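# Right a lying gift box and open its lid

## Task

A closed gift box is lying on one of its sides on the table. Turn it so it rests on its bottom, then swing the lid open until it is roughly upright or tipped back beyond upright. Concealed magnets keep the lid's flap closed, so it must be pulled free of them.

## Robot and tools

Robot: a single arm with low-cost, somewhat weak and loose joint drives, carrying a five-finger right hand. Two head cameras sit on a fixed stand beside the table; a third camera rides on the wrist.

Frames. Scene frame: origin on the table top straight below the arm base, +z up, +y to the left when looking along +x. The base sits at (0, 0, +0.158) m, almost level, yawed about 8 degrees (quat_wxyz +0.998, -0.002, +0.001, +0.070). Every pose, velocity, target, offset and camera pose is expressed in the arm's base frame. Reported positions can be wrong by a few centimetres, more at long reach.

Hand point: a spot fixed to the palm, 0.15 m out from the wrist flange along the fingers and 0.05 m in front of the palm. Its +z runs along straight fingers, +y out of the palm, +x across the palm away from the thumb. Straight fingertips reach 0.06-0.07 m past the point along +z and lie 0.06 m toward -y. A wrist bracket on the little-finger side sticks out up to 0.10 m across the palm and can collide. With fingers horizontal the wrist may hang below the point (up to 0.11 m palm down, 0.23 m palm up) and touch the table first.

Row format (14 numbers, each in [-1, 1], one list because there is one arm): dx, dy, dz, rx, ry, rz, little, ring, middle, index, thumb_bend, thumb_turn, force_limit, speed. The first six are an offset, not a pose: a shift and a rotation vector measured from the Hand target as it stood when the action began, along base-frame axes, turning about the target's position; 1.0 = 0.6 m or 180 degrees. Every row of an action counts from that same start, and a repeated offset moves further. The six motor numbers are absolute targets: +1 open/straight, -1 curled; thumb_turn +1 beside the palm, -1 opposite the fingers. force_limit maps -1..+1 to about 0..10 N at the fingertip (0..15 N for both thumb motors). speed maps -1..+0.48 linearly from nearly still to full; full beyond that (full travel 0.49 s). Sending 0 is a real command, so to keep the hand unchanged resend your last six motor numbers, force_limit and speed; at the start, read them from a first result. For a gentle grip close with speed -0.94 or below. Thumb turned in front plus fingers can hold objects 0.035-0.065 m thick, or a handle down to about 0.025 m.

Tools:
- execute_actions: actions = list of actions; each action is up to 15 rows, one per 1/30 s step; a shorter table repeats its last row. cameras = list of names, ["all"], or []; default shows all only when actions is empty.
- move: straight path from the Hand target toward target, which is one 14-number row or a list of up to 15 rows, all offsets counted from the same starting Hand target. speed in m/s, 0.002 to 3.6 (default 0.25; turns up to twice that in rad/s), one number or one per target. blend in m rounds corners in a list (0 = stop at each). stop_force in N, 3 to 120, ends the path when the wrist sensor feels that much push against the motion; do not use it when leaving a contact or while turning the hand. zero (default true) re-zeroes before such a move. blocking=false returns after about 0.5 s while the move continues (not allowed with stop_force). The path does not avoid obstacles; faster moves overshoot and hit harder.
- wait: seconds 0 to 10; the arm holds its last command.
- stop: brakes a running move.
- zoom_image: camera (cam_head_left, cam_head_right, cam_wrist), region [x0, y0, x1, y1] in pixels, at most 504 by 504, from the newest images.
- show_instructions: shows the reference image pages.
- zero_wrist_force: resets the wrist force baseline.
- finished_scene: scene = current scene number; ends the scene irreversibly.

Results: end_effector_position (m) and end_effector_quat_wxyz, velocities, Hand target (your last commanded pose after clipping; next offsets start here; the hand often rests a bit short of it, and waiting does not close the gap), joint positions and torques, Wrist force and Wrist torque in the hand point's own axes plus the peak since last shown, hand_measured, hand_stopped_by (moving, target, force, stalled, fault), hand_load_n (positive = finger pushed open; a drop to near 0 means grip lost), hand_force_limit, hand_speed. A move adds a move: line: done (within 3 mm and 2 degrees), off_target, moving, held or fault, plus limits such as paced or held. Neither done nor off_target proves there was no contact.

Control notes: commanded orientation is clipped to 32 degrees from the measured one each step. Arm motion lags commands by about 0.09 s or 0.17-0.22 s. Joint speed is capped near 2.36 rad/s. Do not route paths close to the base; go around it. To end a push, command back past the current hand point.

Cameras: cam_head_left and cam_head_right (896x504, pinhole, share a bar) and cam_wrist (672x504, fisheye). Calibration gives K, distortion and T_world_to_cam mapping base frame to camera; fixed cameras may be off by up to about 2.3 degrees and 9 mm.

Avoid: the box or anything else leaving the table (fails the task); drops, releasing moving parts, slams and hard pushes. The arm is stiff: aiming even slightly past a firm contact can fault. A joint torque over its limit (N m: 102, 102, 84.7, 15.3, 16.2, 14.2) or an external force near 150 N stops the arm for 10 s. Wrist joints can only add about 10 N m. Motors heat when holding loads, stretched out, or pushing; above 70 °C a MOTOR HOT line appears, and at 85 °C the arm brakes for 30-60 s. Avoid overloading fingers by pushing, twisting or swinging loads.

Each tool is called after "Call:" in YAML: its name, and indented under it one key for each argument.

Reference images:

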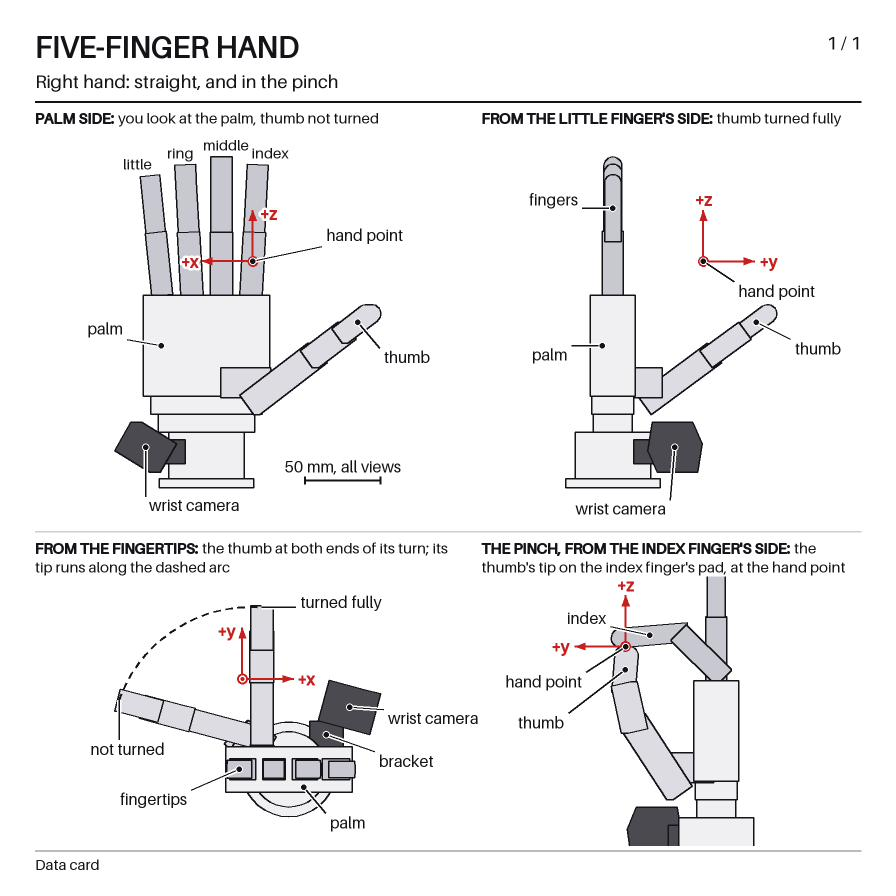

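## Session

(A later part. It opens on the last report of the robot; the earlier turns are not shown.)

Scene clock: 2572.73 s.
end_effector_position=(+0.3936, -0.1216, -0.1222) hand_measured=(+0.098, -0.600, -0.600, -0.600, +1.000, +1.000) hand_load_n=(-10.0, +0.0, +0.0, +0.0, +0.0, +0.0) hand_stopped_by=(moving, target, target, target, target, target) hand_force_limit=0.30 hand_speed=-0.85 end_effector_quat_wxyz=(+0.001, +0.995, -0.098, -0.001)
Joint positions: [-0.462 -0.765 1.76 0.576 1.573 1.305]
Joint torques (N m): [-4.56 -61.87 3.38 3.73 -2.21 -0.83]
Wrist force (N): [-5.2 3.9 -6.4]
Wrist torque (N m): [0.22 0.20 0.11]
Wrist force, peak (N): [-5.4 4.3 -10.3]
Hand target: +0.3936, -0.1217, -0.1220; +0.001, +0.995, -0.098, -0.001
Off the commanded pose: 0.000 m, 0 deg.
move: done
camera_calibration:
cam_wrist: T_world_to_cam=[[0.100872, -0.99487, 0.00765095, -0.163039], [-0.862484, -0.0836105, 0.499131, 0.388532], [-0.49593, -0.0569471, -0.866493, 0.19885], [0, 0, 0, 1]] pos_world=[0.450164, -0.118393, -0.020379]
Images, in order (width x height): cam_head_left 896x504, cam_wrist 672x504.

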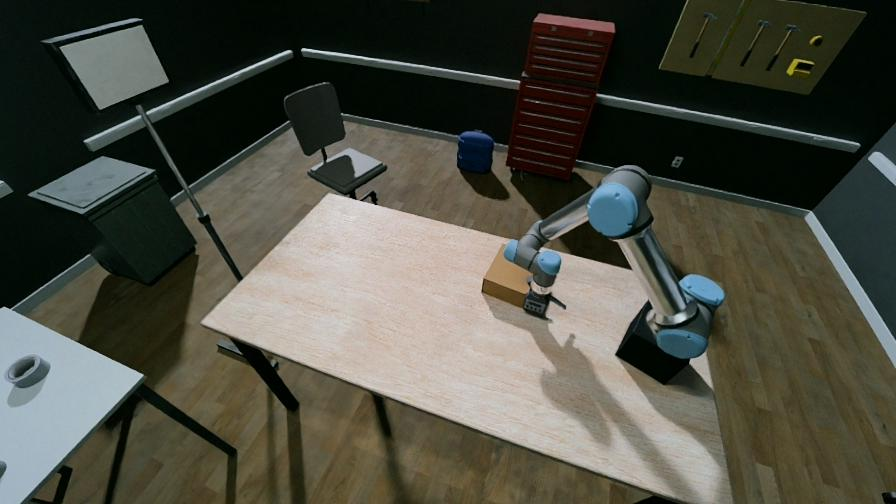

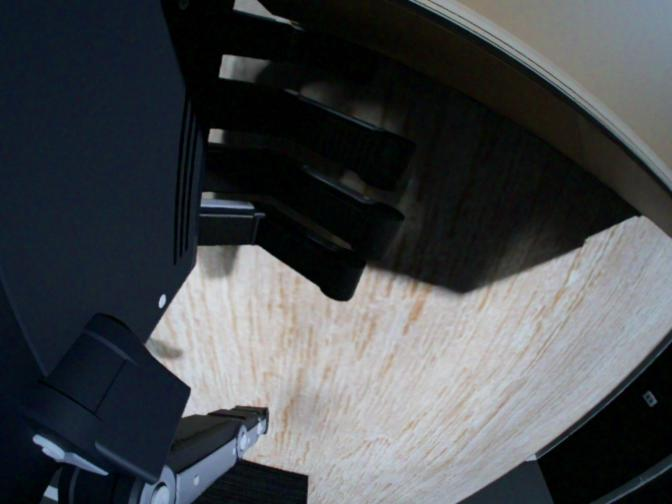

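Call:
move:
  target: [-0.0004, -0.0036, 0.0092, 0, 0, 0, 0.2, -0.6, -0.6, -0.6, 1, 1, 0.3, -0.85]
  speed: 0.02
  cameras: ["cam_wrist"]

Call:
move:
  target: [0.0004, 0.0, 0.0085, 0, 0, 0, 0.3, -0.6, -0.6, -0.6, 1, 1, 0.3, -0.85]
  speed: 0.02
  cameras: ["cam_wrist", "cam_head_left"]

Call:
zoom_image:
  camera: "cam_head_left"
  region: [480, 235, 590, 315]

Scene clock: 2611.00 s.
end_effector_position=(+0.3933, -0.1238, -0.1166) hand_measured=(+0.198, -0.600, -0.600, -0.600, +1.000, +1.000) hand_load_n=(-9.0, +0.0, +0.0, +0.0, +0.0, +0.0) hand_stopped_by=(moving, target, target, target, target, target) hand_force_limit=0.30 hand_speed=-0.85 end_effector_quat_wxyz=(+0.001, +0.995, -0.098, -0.001)
Joint positions: [-0.467 -0.776 1.76 0.587 1.573 1.3]
Joint torques (N m): [-5.97 -55.6 3.43 5.23 -2.03 -2.41]
Wrist force (N): [-3.3 5.3 -4.5]
Wrist torque (N m): [0.19 0.20 0.26]
Wrist force, peak (N): [-6.5 4.2 -10.3]
Hand target: +0.3933, -0.1239, -0.1165; +0.001, +0.995, -0.098, -0.001
Off the commanded pose: 0.000 m, 0 deg.
move: done
camera_calibration:
cam_wrist: T_world_to_cam=[[0.100872, -0.99487, 0.0076507, -0.16525], [-0.862509, -0.0836132, 0.499086, 0.385391], [-0.495886, -0.0569424, -0.866519, 0.203458], [0, 0, 0, 1]] pos_world=[0.449964, -0.120593, -0.014779]
Images, in order (width x height): cam_wrist 672x504.

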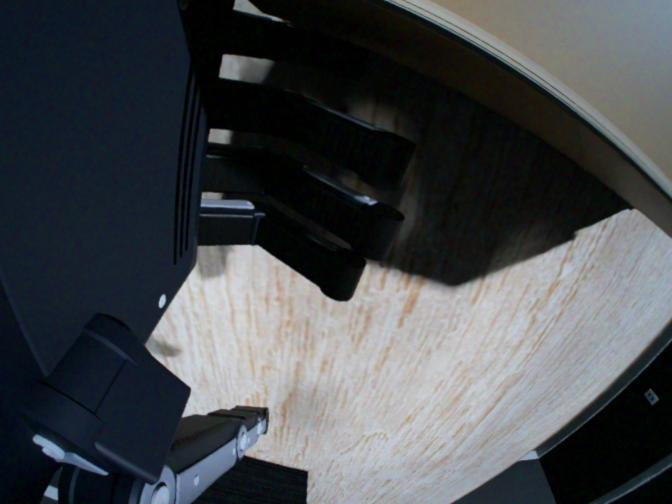

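Scene clock: 2611.77 s.
end_effector_position=(+0.3936, -0.1239, -0.1115) hand_measured=(+0.300, -0.600, -0.600, -0.600, +1.000, +1.000) hand_load_n=(-7.0, +0.0, +0.0, +0.0, +0.0, +0.0) hand_stopped_by=(moving, target, target, target, target, target) hand_force_limit=0.30 hand_speed=-0.85 end_effector_quat_wxyz=(+0.001, +0.995, -0.098, -0.001)
Joint positions: [-0.467 -0.786 1.76 0.596 1.573 1.3]
Joint torques (N m): [8.68 -57.34 4.32 5.7 -1.74 0.57]
Wrist force (N): [-1.0 4.5 -3.4]
Wrist torque (N m): [0.14 0.15 0.27]
Wrist force, peak (N): [-3.7 8.9 -8.1]
Hand target: +0.3936, -0.1239, -0.1114; +0.001, +0.995, -0.098, -0.001
Off the commanded pose: 0.000 m, 0 deg.
move: done
camera_calibration:
cam_wrist: T_world_to_cam=[[0.100867, -0.994871, 0.00764222, -0.165307], [-0.862441, -0.083606, 0.499205, 0.38299], [-0.496005, -0.0569444, -0.86645, 0.20803], [0, 0, 0, 1]] pos_world=[0.450164, -0.120593, -0.00967888]
Images, in order (width x height): cam_head_left 896x504, cam_wrist 672x504.

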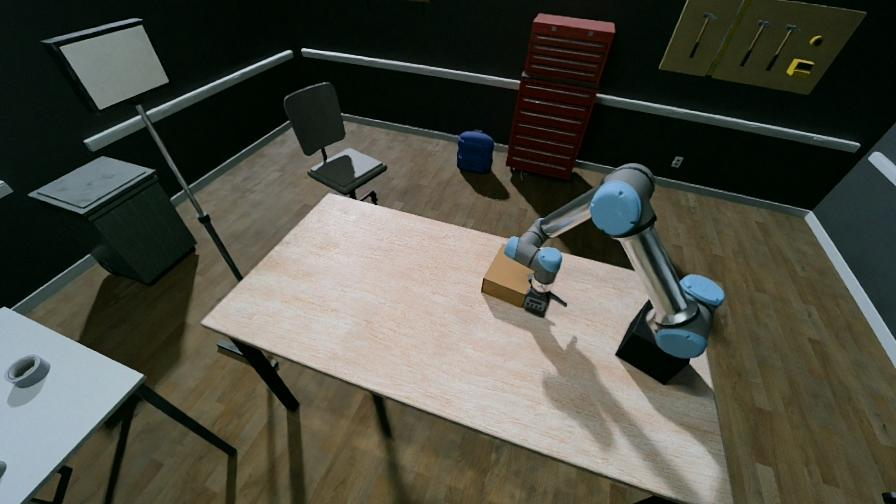

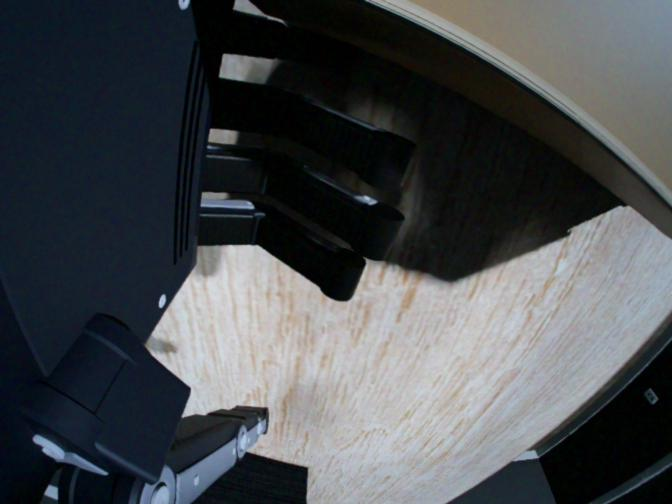

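Scaled by 4.582 from the camera's 896x504 image, which has a finer 1280x720 frame.

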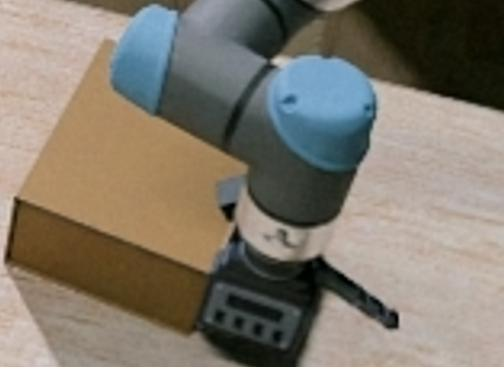

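Call:
zoom_image:
  camera: "cam_wrist"
  region: [180, 0, 420, 180]

Call:
zoom_image:
  camera: "cam_wrist"
  region: [380, 0, 672, 240]

Scaled by 2.100 from the camera's 672x504 image, which has a finer 960x720 frame.

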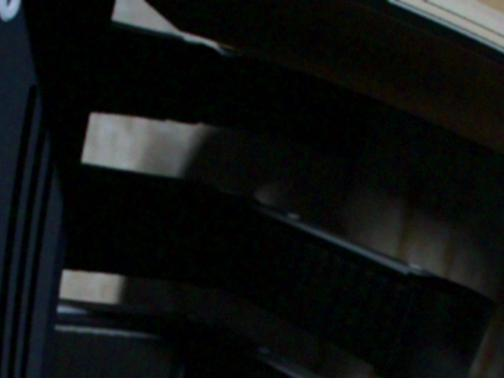

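Scaled by 1.726 from the camera's 672x504 image, which has a finer 960x720 frame.

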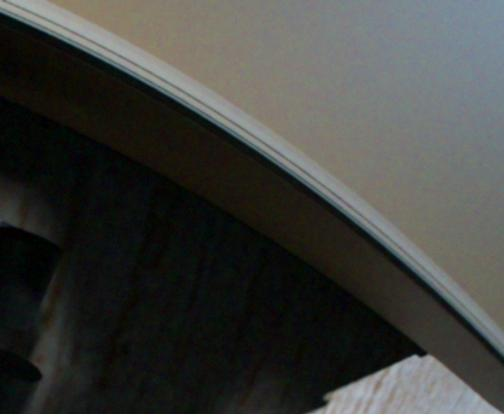

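Call:
move:
  target:
    - [-0.0049, 0.0011, 0.0033, 0, 0, 0, 0.3, -0.6, -0.6, -0.6, 1, 1, 0.3, -0.85]
    - [0.0191, 0.1067, 0.0033, 0, 0, 0, 0.3, -0.6, -0.6, -0.6, 1, 1, 0.3, -0.85]
    - [0.0508, 0.0995, 0.001, 0, 0, 0, 0.2, 0.0, -0.6, -0.6, 1, 1, 0.3, 0.0]
  speed: 0.12
  cameras: ["cam_wrist", "cam_head_left"]

Call:
zoom_image:
  camera: "cam_head_left"
  region: [480, 235, 590, 315]

Call:
zoom_image:
  camera: "cam_wrist"
  region: [180, 0, 480, 225]

Scene clock: 2912.17 s.
end_effector_position=(+0.4241, -0.0642, -0.1108) hand_measured=(+0.200, +0.000, -0.600, -0.600, +1.000, +1.000) hand_load_n=(+0.0, +0.0, +0.0, +0.0, +0.0, +0.5) hand_stopped_by=(target, target, target, target, target, target) hand_force_limit=0.30 hand_speed=0.00 end_effector_quat_wxyz=(+0.001, +0.995, -0.098, -0.001)
Joint positions: [-0.313 -0.751 1.676 0.646 1.573 1.454]
Joint torques (N m): [5.51 -23.58 -18.78 5.7 1.07 1.36]
Wrist force (N): [-0.1 0.6 -0.3]
Wrist torque (N m): [0.10 0.04 -0.05]
Wrist force, peak (N): [-4.4 -0.7 -6.1]
Hand target: +0.4241, -0.0642, -0.1108; +0.001, +0.995, -0.098, -0.001
Off the commanded pose: 0.000 m, 0 deg.
move: done
camera_calibration:
cam_wrist: T_world_to_cam=[[0.100863, -0.994871, 0.007656, -0.108993], [-0.86251, -0.083603, 0.499086, 0.413968], [-0.495886, -0.0569426, -0.866519, 0.227107], [0, 0, 0, 1]] pos_world=[0.480664, -0.0608931, -0.00897903]
Images, in order (width x height): cam_head_left 896x504, cam_wrist 672x504.

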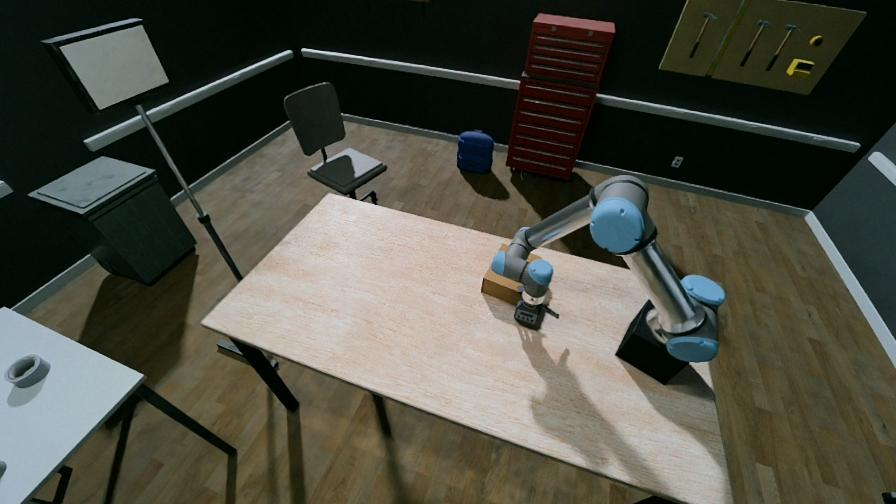

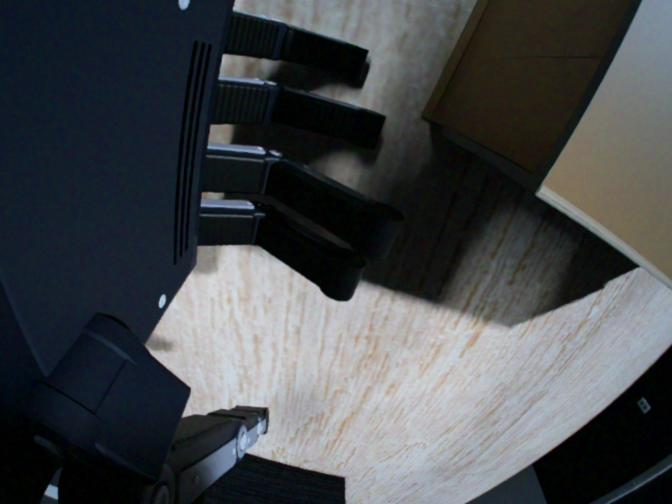

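Scaled by 4.582 from the camera's 896x504 image, which has a finer 1280x720 frame.

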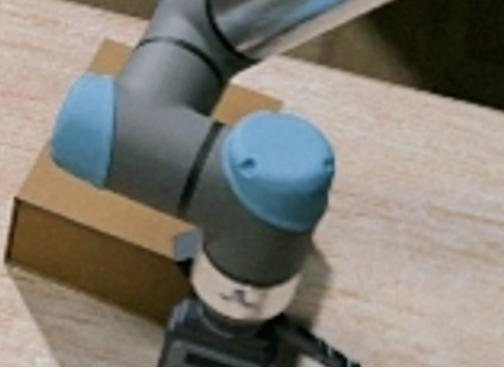

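Scaled by 1.680 from the camera's 672x504 image, which has a finer 960x720 frame.

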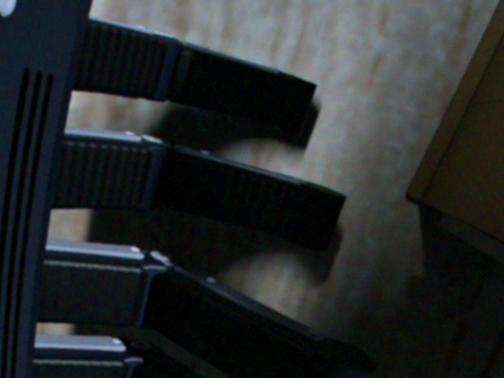

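Call:
move:
  target: [-0.0005, -0.0577, 0.0, 0, 0, 0, 0.2, 0.0, -0.6, -0.6, 1, 1, 0.3, 0.0]
  speed: 0.08
  cameras: ["cam_wrist"]

Call:
zoom_image:
  camera: "cam_wrist"
  region: [180, 0, 480, 225]

Call:
move:
  target: [-0.0026, -0.013, 0.0, 0, 0, 0, 0.2, 0.0, -0.6, -0.6, 1, 1, 0.3, 0.0]
  speed: 0.01
  stop_force: 3
  cameras: ["cam_wrist"]

Call:
zoom_image:
  camera: "cam_wrist"
  region: [180, 0, 480, 225]

Scene clock: 2947.97 s.
end_effector_position=(+0.4237, -0.0987, -0.1108) hand_measured=(+0.200, +0.000, -0.600, -0.600, +1.000, +1.000) hand_load_n=(+0.0, +0.5, +0.0, +0.0, +0.0, +0.0) hand_stopped_by=(target, target, target, target, target, target) hand_force_limit=0.30 hand_speed=0.00 end_effector_quat_wxyz=(+0.001, +0.995, -0.098, -0.001)
Joint positions: [-0.385 -0.748 1.67 0.65 1.573 1.382]
Joint torques (N m): [-7.81 -23.57 -23.24 5.29 -0.48 -1.3]
Wrist force (N): [-1.6 -1.3 0.1]
Wrist torque (N m): [-0.02 0.03 -0.05]
Wrist force, peak (N): [-1.2 -1.6 0.2]
Hand target: +0.4238, -0.0988, -0.1108; +0.001, +0.995, -0.098, -0.001
Off the commanded pose: 0.000 m, 0 deg.
move: done
camera_calibration:
cam_wrist: T_world_to_cam=[[0.100872, -0.99487, 0.00765095, -0.14329], [-0.862484, -0.0836105, 0.499131, 0.410812], [-0.49593, -0.0569471, -0.866493, 0.225015], [0, 0, 0, 1]] pos_world=[0.480364, -0.0953932, -0.00897897]
Images, in order (width x height): cam_wrist 672x504.

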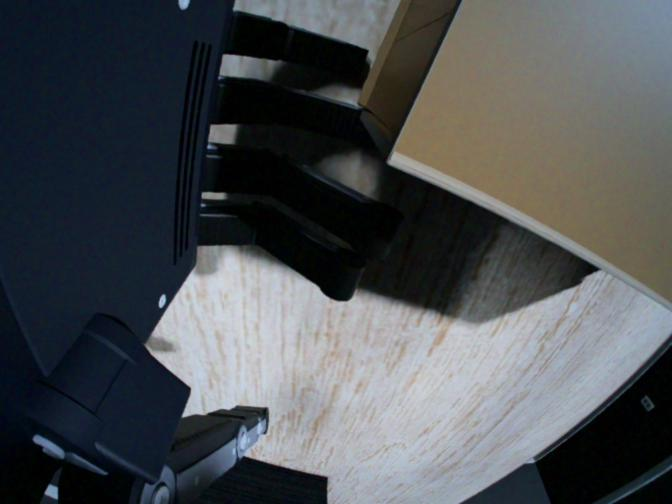

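Scaled by 1.680 from the camera's 672x504 image, which has a finer 960x720 frame.

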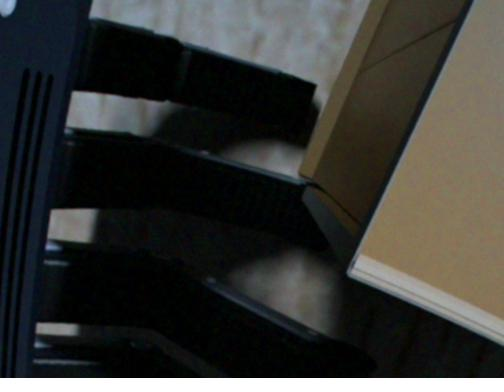

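Scene clock: 2949.60 s.
end_effector_position=(+0.4222, -0.1066, -0.1108) hand_measured=(+0.200, +0.000, -0.600, -0.600, +1.000, +1.000) hand_load_n=(+0.5, +0.5, +0.0, +0.0, +0.0, +0.0) hand_stopped_by=(target, target, target, target, target, target) hand_force_limit=0.30 hand_speed=0.00 end_effector_quat_wxyz=(+0.001, +0.995, -0.098, -0.001)
Joint positions: [-0.403 -0.749 1.672 0.648 1.573 1.364]
Joint torques (N m): [-7.93 -62.9 3.25 -0.88 0.7 -1.38]
Wrist force (N): [-0.8 -1.4 -0.4]
Wrist torque (N m): [0.01 0.04 -0.06]
Wrist force, peak (N): [-1.5 -1.5 -0.6]
Hand target: +0.4222, -0.1066, -0.1108; +0.001, +0.995, -0.098, -0.001
Off the commanded pose: 0.000 m, 0 deg.
move: done
camera_calibration:
cam_wrist: T_world_to_cam=[[0.100872, -0.99487, 0.00765095, -0.150988], [-0.862484, -0.0836105, 0.499131, 0.408772], [-0.49593, -0.0569471, -0.866493, 0.223771], [0, 0, 0, 1]] pos_world=[0.478764, -0.103293, -0.00897897]
Images, in order (width x height): cam_wrist 672x504.

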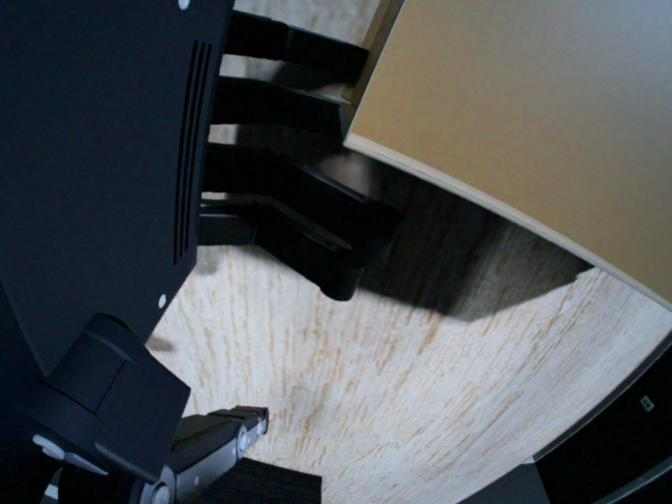

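Scaled by 1.680 from the camera's 672x504 image, which has a finer 960x720 frame.

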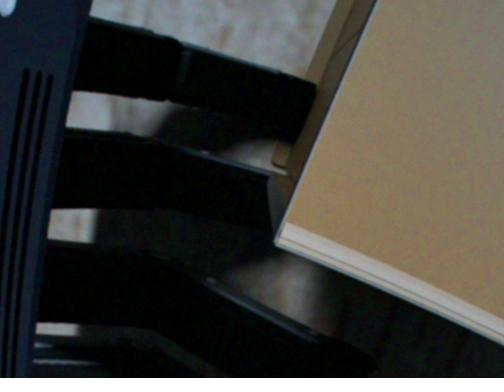

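Call:
move:
  target: [-0.0027, -0.0135, 0.0, 0, 0, 0, 0.2, 0.0, -0.6, -0.6, 1, 1, 0.3, 0.0]
  speed: 0.008
  stop_force: 3
  cameras: ["cam_wrist"]

Call:
zoom_image:
  camera: "cam_wrist"
  region: [180, 0, 480, 225]

Scene clock: 2973.77 s.
end_effector_position=(+0.4206, -0.1147, -0.1108) hand_measured=(+0.200, +0.000, -0.600, -0.600, +1.000, +1.000) hand_load_n=(+0.0, +0.0, +0.0, +0.0, +0.0, +0.0) hand_stopped_by=(target, target, target, target, target, target) hand_force_limit=0.30 hand_speed=0.00 end_effector_quat_wxyz=(+0.001, +0.995, -0.098, -0.001)
Joint positions: [-0.421 -0.75 1.674 0.647 1.573 1.346]
Joint torques (N m): [-8.96 -61.98 3.14 -1.12 0.54 -1.34]
Wrist force (N): [-0.8 -2.4 -1.9]
Wrist torque (N m): [-0.02 0.09 -0.12]
Wrist force, peak (N): [-1.1 -2.1 -2.4]
Hand target: +0.4206, -0.1147, -0.1108; +0.001, +0.995, -0.098, -0.001
Off the commanded pose: 0.000 m, 0 deg.
move: done
camera_calibration:
cam_wrist: T_world_to_cam=[[0.100872, -0.99487, 0.00765095, -0.158886], [-0.862484, -0.0836105, 0.499131, 0.406714], [-0.49593, -0.0569471, -0.866493, 0.222517], [0, 0, 0, 1]] pos_world=[0.477164, -0.111393, -0.00897897]
Images, in order (width x height): cam_wrist 672x504.

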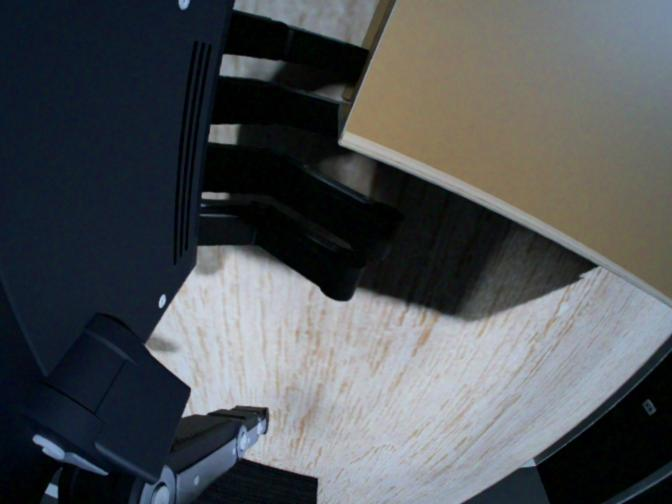

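Scaled by 1.680 from the camera's 672x504 image, which has a finer 960x720 frame.

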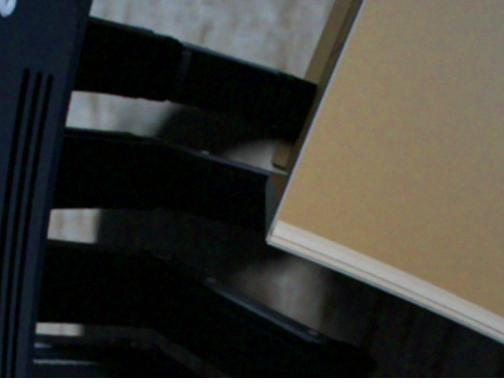

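Call:
move:
  target: [0.0082, -0.0016, 0.0, 0, 0, 0, 0.2, 0.0, -0.6, -0.6, 1, 1, 0.3, 0.0]
  speed: 0.008
  stop_force: 3
  cameras: []

Call:
move:
  target: [0.0, 0.0, -0.01, 0, 0, 0, 0.2, 0.0, -0.6, -0.6, 1, 1, 0.3, 0.0]
  speed: 0.006
  stop_force: 4
  cameras: ["cam_wrist"]

Call:
zoom_image:
  camera: "cam_wrist"
  region: [180, 0, 480, 225]

Scene clock: 2988.37 s.
end_effector_position=(+0.4255, -0.1156, -0.1108) hand_measured=(+0.200, +0.000, -0.600, -0.600, +1.000, +1.000) hand_load_n=(+0.0, -0.5, +0.0, +0.0, +0.0, +0.0) hand_stopped_by=(target, target, target, target, target, target) hand_force_limit=0.30 hand_speed=0.00 end_effector_quat_wxyz=(+0.001, +0.995, -0.098, -0.001)
Joint positions: [-0.418 -0.743 1.657 0.657 1.573 1.349]
Joint torques (N m): [5.78 -23.08 -22.34 5.26 0.07 0.97]
Wrist force (N): [-1.1 -1.3 -0.8]
Wrist torque (N m): [-0.02 -0.01 -0.02]
Wrist force, peak (N): [-0.8 -2.3 -2.2]
Hand target: +0.4255, -0.1156, -0.1108; +0.001, +0.995, -0.098, -0.001
Off the commanded pose: 0.000 m, 0 deg.
move: done
No camera images: "cameras" was empty.

Scene clock: 2989.93 s.
end_effector_position=(+0.4255, -0.1156, -0.1125) hand_measured=(+0.200, +0.000, -0.600, -0.600, +1.000, +1.000) hand_load_n=(-3.0, +0.0, +0.5, +0.0, +0.0, +0.0) hand_stopped_by=(target, target, target, target, target, target) hand_force_limit=0.30 hand_speed=0.00 end_effector_quat_wxyz=(+0.001, +0.995, -0.098, -0.001)
Joint positions: [-0.418 -0.74 1.657 0.654 1.573 1.349]
Joint torques (N m): [5.51 -62.01 -9.33 4.75 0.26 0.98]
Wrist force (N): [-1.8 -0.1 -3.5]
Wrist torque (N m): [0.11 0.14 0.01]
Wrist force, peak (N): [-1.2 -2.2 -5.9]
Hand target: +0.4255, -0.1156, -0.1125; +0.001, +0.995, -0.098, -0.001 (not the last commanded pose)
Off the commanded pose: 0.004 m, 0 deg.
move: contact
camera_calibration:
cam_wrist: T_world_to_cam=[[0.100872, -0.99487, 0.00765095, -0.160362], [-0.862484, -0.0836105, 0.499131, 0.411706], [-0.49593, -0.0569471, -0.866493, 0.223417], [0, 0, 0, 1]] pos_world=[0.482064, -0.112393, -0.010679]
Images, in order (width x height): cam_wrist 672x504.

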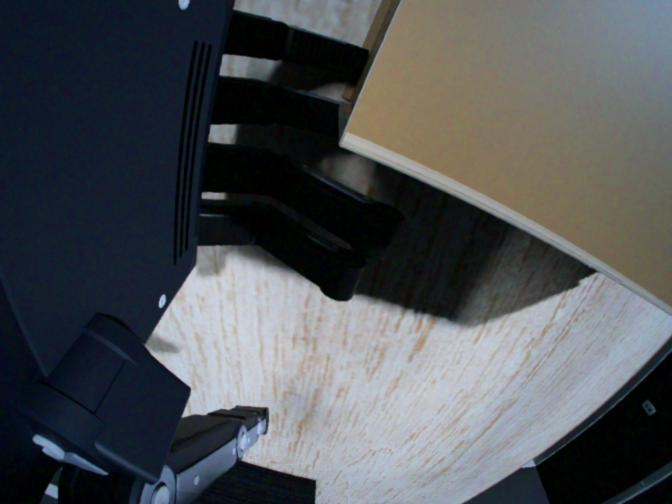

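Scaled by 1.680 from the camera's 672x504 image, which has a finer 960x720 frame.

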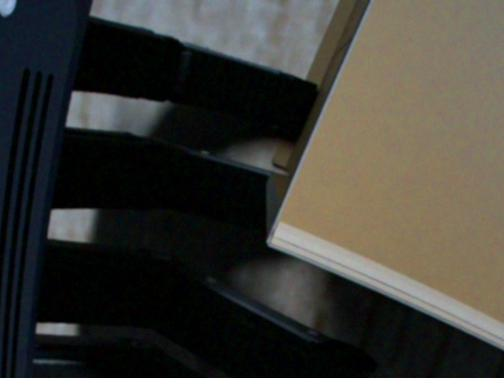

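Call:
move:
  target:
    - [-0.0065, 0.0013, 0.0033, 0, 0, 0, 0.2, 0.0, -0.6, -0.6, 1, 1, 0.3, 0.0]
    - [-0.0065, 0.0013, 0.0025, 0, 0, 0, 0.2, 0.06, -0.6, -0.6, 1, 1, 0.3, 0.0]
  speed: 0.03
  cameras: ["cam_wrist"]

Call:
zoom_image:
  camera: "cam_wrist"
  region: [180, 0, 480, 225]

Call:
move:
  target: [0.0180, -0.0035, 0.0, 0, 0, 0, 0.2, 0.06, -0.6, -0.6, 1, 1, 0.3, 0.0]
  speed: 0.008
  stop_force: 3
  cameras: ["cam_wrist"]

Call:
zoom_image:
  camera: "cam_wrist"
  region: [180, 0, 480, 225]

Scene clock: 3012.30 s.
end_effector_position=(+0.4216, -0.1149, -0.1109) hand_measured=(+0.200, +0.060, -0.600, -0.600, +1.000, +1.000) hand_load_n=(+0.0, +0.0, +0.0, +0.0, +0.0, +0.0) hand_stopped_by=(target, target, target, target, target, target) hand_force_limit=0.30 hand_speed=0.00 end_effector_quat_wxyz=(+0.001, +0.995, -0.098, -0.001)
Joint positions: [-0.42 -0.748 1.671 0.649 1.573 1.347]
Joint torques (N m): [-5.2 -23.24 2.55 -0.88 0.74 -0.9]
Wrist force (N): [0.0 0.4 -0.2]
Wrist torque (N m): [0.07 0.04 0.03]
Wrist force, peak (N): [-1.9 0.0 -3.9]
Hand target: +0.4216, -0.1149, -0.1110; +0.001, +0.995, -0.098, -0.001
Off the commanded pose: 0.000 m, 0 deg.
move: done
camera_calibration:
cam_wrist: T_world_to_cam=[[0.100872, -0.99487, 0.0076507, -0.159184], [-0.862509, -0.0836132, 0.499086, 0.407672], [-0.495886, -0.0569424, -0.866519, 0.222807], [0, 0, 0, 1]] pos_world=[0.478164, -0.111593, -0.00917905]
Images, in order (width x height): cam_wrist 672x504.

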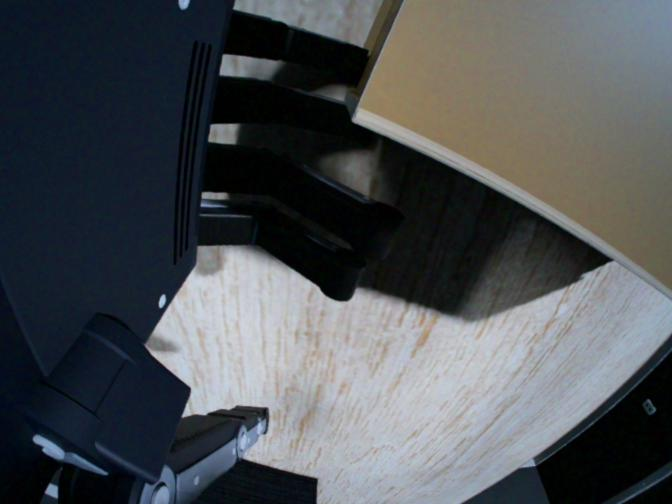

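Scaled by 1.680 from the camera's 672x504 image, which has a finer 960x720 frame.

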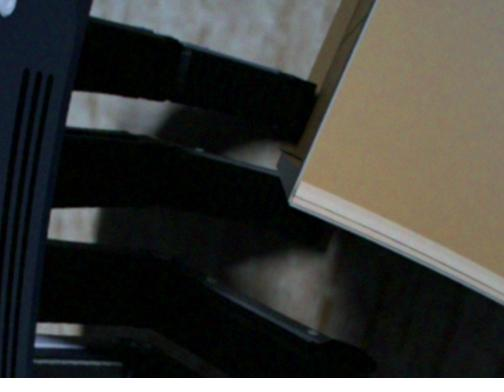

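Scene clock: 3014.53 s.
end_effector_position=(+0.4324, -0.1170, -0.1110) hand_measured=(+0.200, +0.060, -0.600, -0.600, +1.000, +1.000) hand_load_n=(+0.0, +0.0, +0.0, +0.0, +0.0, +0.0) hand_stopped_by=(target, target, target, target, target, target) hand_force_limit=0.30 hand_speed=0.00 end_effector_quat_wxyz=(+0.001, +0.995, -0.098, -0.001)
Joint positions: [-0.415 -0.732 1.633 0.67 1.573 1.352]
Joint torques (N m): [5.9 -23.57 -23.39 5.25 -0.34 0.94]
Wrist force (N): [-1.5 -1.1 -1.1]
Wrist torque (N m): [0.01 0.05 -0.04]
Wrist force, peak (N): [-1.5 -1.1 -1.1]
Hand target: +0.4324, -0.1170, -0.1110; +0.001, +0.995, -0.098, -0.001
Off the commanded pose: 0.000 m, 0 deg.
move: done
camera_calibration:
cam_wrist: T_world_to_cam=[[0.100867, -0.994871, 0.00764222, -0.16236], [-0.862441, -0.083606, 0.499205, 0.41678], [-0.496005, -0.0569444, -0.86645, 0.228102], [0, 0, 0, 1]] pos_world=[0.488964, -0.113693, -0.00917888]
Images, in order (width x height): cam_wrist 672x504.

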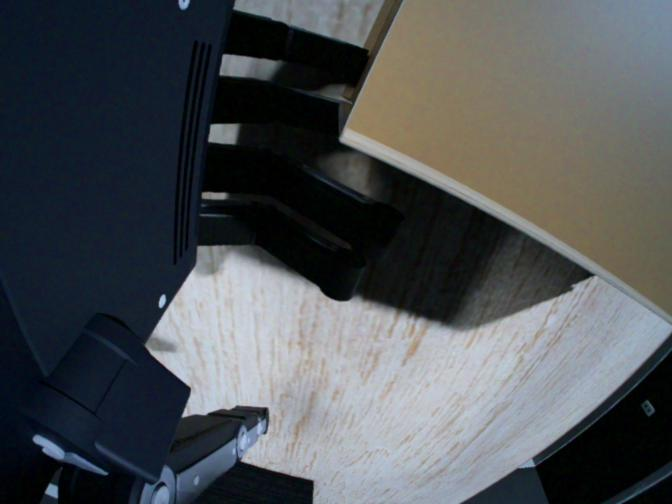

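Scaled by 1.680 from the camera's 672x504 image, which has a finer 960x720 frame.

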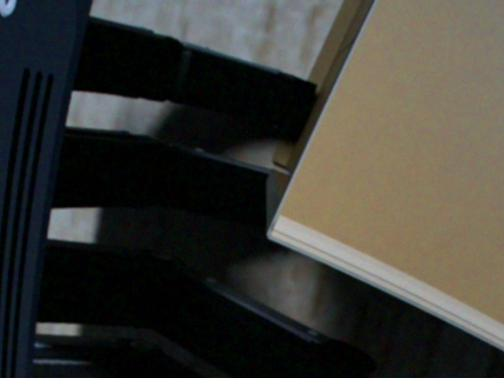

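Call:
zoom_image:
  camera: "cam_wrist"
  region: [310, 70, 400, 160]

Scaled by 5.600 from the camera's 672x504 image, which has a finer 960x720 frame.

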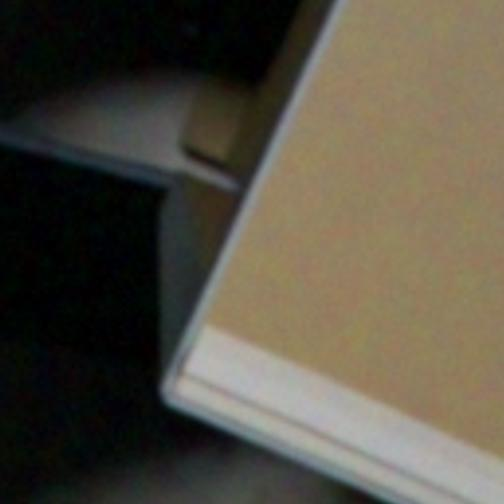

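Call:
move:
  target: [0.0, 0.0, -0.01, 0, 0, 0, 0.2, 0.06, -0.6, -0.6, 1, 1, 0.3, 0.0]
  speed: 0.006
  stop_force: 4
  cameras: []

Call:
execute_actions:
  actions:
    - [[0, 0, 0, 0, 0, 0, 0.2, -0.1, -0.6, -0.6, 1, 1, 0.3, -0.85]]
  cameras: ["cam_wrist"]

Call:
zoom_image:
  camera: "cam_wrist"
  region: [310, 70, 400, 160]

Call:
execute_actions:
  actions:
    - [[0, 0, 0, 0, 0, 0, 0.2, -0.3, -0.6, -0.6, 1, 1, 0.3, -0.85]]
  cameras: ["cam_wrist"]

Call:
zoom_image:
  camera: "cam_wrist"
  region: [310, 70, 400, 160]

Scene clock: 3081.73 s.
end_effector_position=(+0.4324, -0.1170, -0.1127) hand_measured=(+0.200, +0.060, -0.600, -0.600, +1.000, +1.000) hand_load_n=(-4.0, +0.0, +0.0, +0.5, +0.0, +0.5) hand_stopped_by=(target, target, target, target, target, target) hand_force_limit=0.30 hand_speed=0.00 end_effector_quat_wxyz=(+0.001, +0.995, -0.098, -0.001)
Joint positions: [-0.415 -0.729 1.632 0.668 1.573 1.352]
Joint torques (N m): [5.56 -61.3 -11.84 4.69 -0.35 0.89]
Wrist force (N): [-1.9 -0.9 -4.5]
Wrist torque (N m): [0.08 0.24 -0.03]
Wrist force, peak (N): [-1.6 -2.2 -7.2]
Hand target: +0.4324, -0.1170, -0.1127; +0.001, +0.995, -0.098, -0.001 (not the last commanded pose)
Off the commanded pose: 0.004 m, 0 deg.
move: contact
No camera images: "cameras" was empty.

Scene clock: 3082.43 s.
end_effector_position=(+0.4324, -0.1170, -0.1127) hand_measured=(+0.200, -0.100, -0.600, -0.600, +1.000, +1.000) hand_load_n=(-4.0, +1.5, +0.0, +0.0, +0.0, +0.0) hand_stopped_by=(target, target, target, target, target, target) hand_force_limit=0.30 hand_speed=-0.85 end_effector_quat_wxyz=(+0.001, +0.995, -0.098, -0.001)
Joint positions: [-0.415 -0.729 1.632 0.668 1.573 1.352]
Joint torques (N m): [5.89 -61.46 -3.9 4.62 -0.35 0.97]
Wrist force (N): [-2.1 -2.6 -3.3]
Wrist torque (N m): [0.00 0.22 -0.11]
Wrist force, peak (N): [-1.8 -0.7 -5.2]
Hand target: +0.4324, -0.1170, -0.1127; +0.001, +0.995, -0.098, -0.001
Off the commanded pose: 0.000 m, 0 deg.
camera_calibration:
cam_wrist: T_world_to_cam=[[0.100872, -0.99487, 0.00765095, -0.162349], [-0.862484, -0.0836105, 0.499131, 0.417648], [-0.49593, -0.0569471, -0.866493, 0.226591], [0, 0, 0, 1]] pos_world=[0.488964, -0.113693, -0.010879]
Images, in order (width x height): cam_wrist 672x504.

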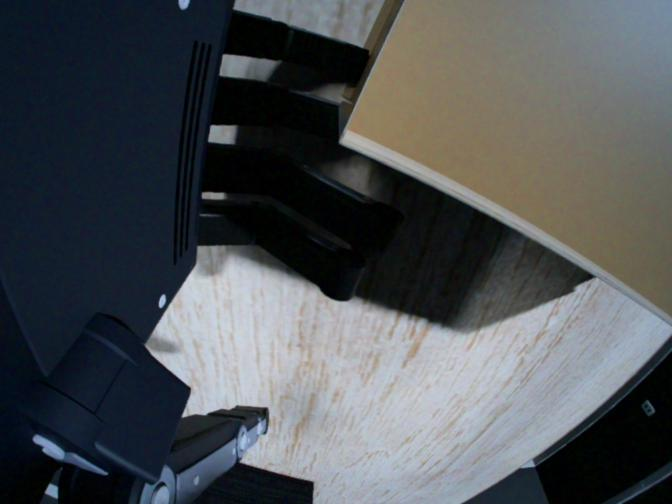

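Scaled by 5.600 from the camera's 672x504 image, which has a finer 960x720 frame.

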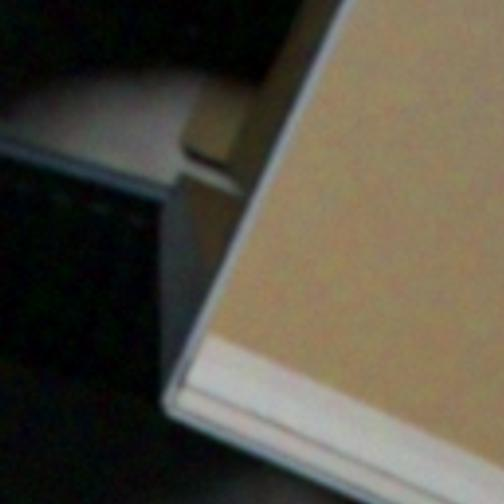

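Scene clock: 3083.20 s.
end_effector_position=(+0.4324, -0.1170, -0.1127) hand_measured=(+0.200, -0.300, -0.600, -0.600, +1.000, +1.000) hand_load_n=(-5.0, +1.0, +0.5, +0.0, +0.0, +0.0) hand_stopped_by=(target, target, target, target, target, target) hand_force_limit=0.30 hand_speed=-0.85 end_effector_quat_wxyz=(+0.001, +0.995, -0.098, -0.001)
Joint positions: [-0.415 -0.729 1.632 0.668 1.573 1.352]
Joint torques (N m): [6.85 -61.84 1.64 4.47 -0.47 1.09]
Wrist force (N): [-0.8 0.3 -3.7]
Wrist torque (N m): [0.13 0.23 0.02]
Wrist force, peak (N): [-1.9 -2.1 -4.4]
Hand target: +0.4324, -0.1170, -0.1127; +0.001, +0.995, -0.098, -0.001
Off the commanded pose: 0.000 m, 0 deg.
camera_calibration:
cam_wrist: T_world_to_cam=[[0.100867, -0.994871, 0.00764222, -0.162347], [-0.862441, -0.083606, 0.499205, 0.417628], [-0.496005, -0.0569444, -0.86645, 0.226629], [0, 0, 0, 1]] pos_world=[0.488964, -0.113693, -0.0108789]
Images, in order (width x height): cam_wrist 672x504.

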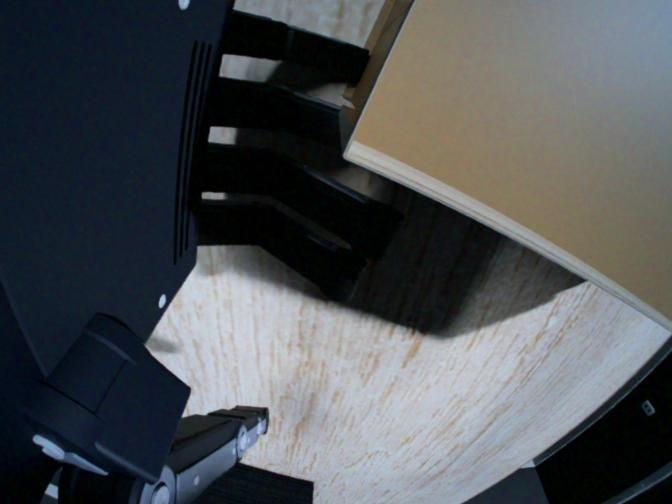

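Scaled by 5.600 from the camera's 672x504 image, which has a finer 960x720 frame.

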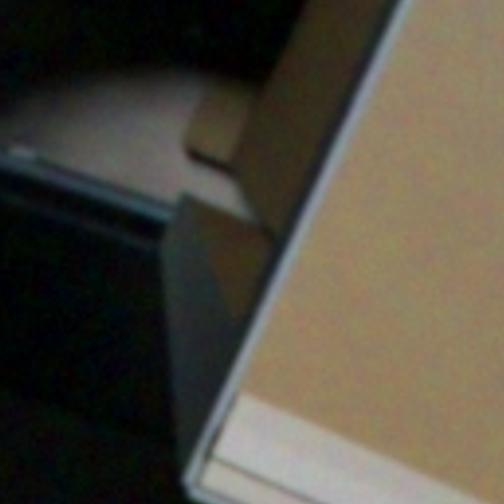

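Call:
execute_actions:
  actions:
    - [[0, 0, 0, 0, 0, 0, 0.2, -0.5, -0.6, -0.6, 1, 1, 0.3, -0.85]]
  cameras: ["cam_wrist", "cam_head_left"]

Call:
zoom_image:
  camera: "cam_wrist"
  region: [280, 40, 420, 180]

Call:
zoom_image:
  camera: "cam_head_left"
  region: [480, 235, 590, 315]

Scene clock: 3092.23 s.
end_effector_position=(+0.4324, -0.1170, -0.1127) hand_measured=(+0.200, -0.500, -0.600, -0.600, +1.000, +1.000) hand_load_n=(-5.0, +1.0, +0.0, +0.0, +0.0, +0.0) hand_stopped_by=(target, target, target, target, target, target) hand_force_limit=0.30 hand_speed=-0.85 end_effector_quat_wxyz=(+0.001, +0.995, -0.098, -0.001)
Joint positions: [-0.415 -0.729 1.632 0.668 1.573 1.352]
Joint torques (N m): [6.09 -61.22 2.53 3.81 -0.21 0.92]
Wrist force (N): [-0.8 1.2 -3.0]
Wrist torque (N m): [0.14 0.23 0.07]
Wrist force, peak (N): [-1.0 1.0 -4.0]
Hand target: +0.4324, -0.1170, -0.1127; +0.001, +0.995, -0.098, -0.001
Off the commanded pose: 0.000 m, 0 deg.
camera_calibration:
cam_wrist: T_world_to_cam=[[0.100867, -0.994871, 0.00764222, -0.162347], [-0.862441, -0.083606, 0.499205, 0.417628], [-0.496005, -0.0569444, -0.86645, 0.226629], [0, 0, 0, 1]] pos_world=[0.488964, -0.113693, -0.0108789]
Images, in order (width x height): cam_head_left 896x504, cam_wrist 672x504.

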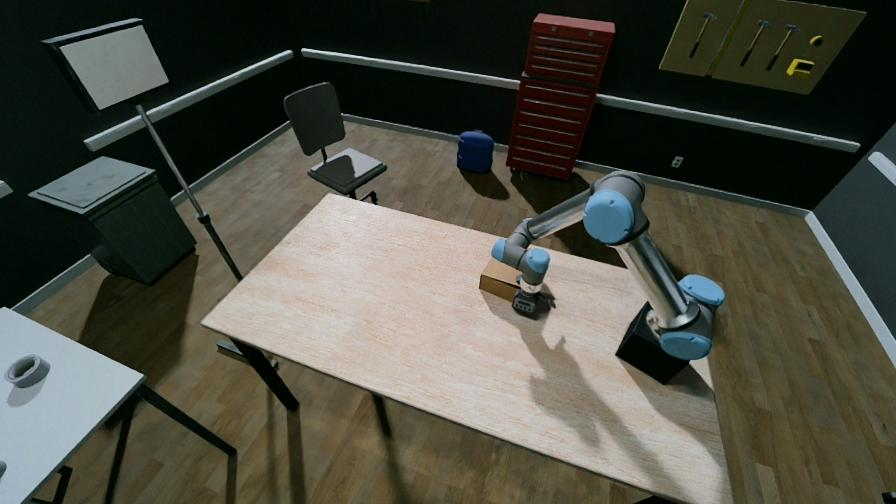

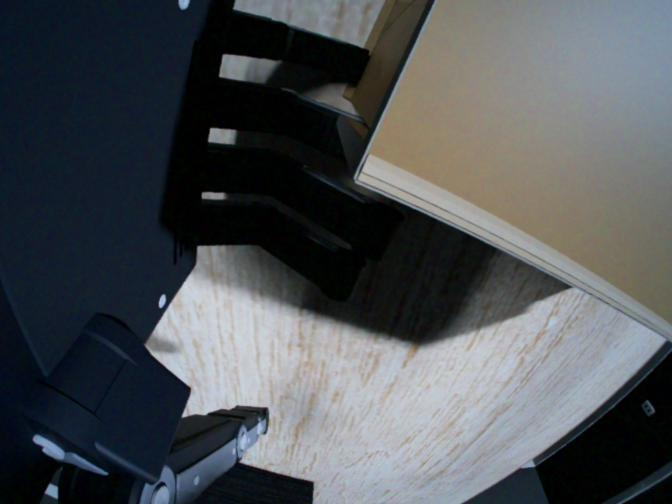

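Scaled by 3.600 from the camera's 672x504 image, which has a finer 960x720 frame.

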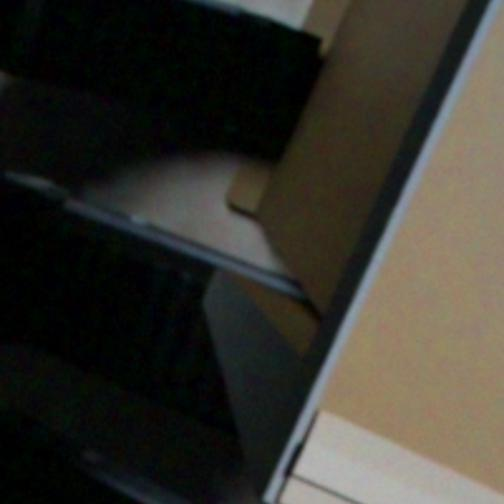

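Scaled by 4.582 from the camera's 896x504 image, which has a finer 1280x720 frame.

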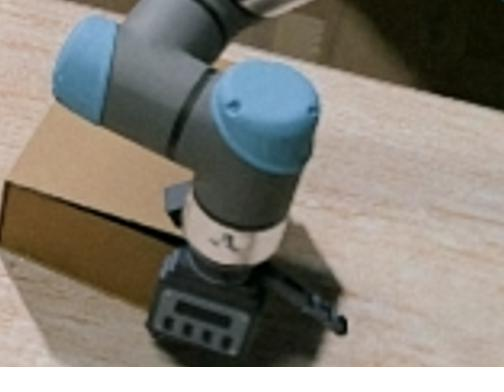

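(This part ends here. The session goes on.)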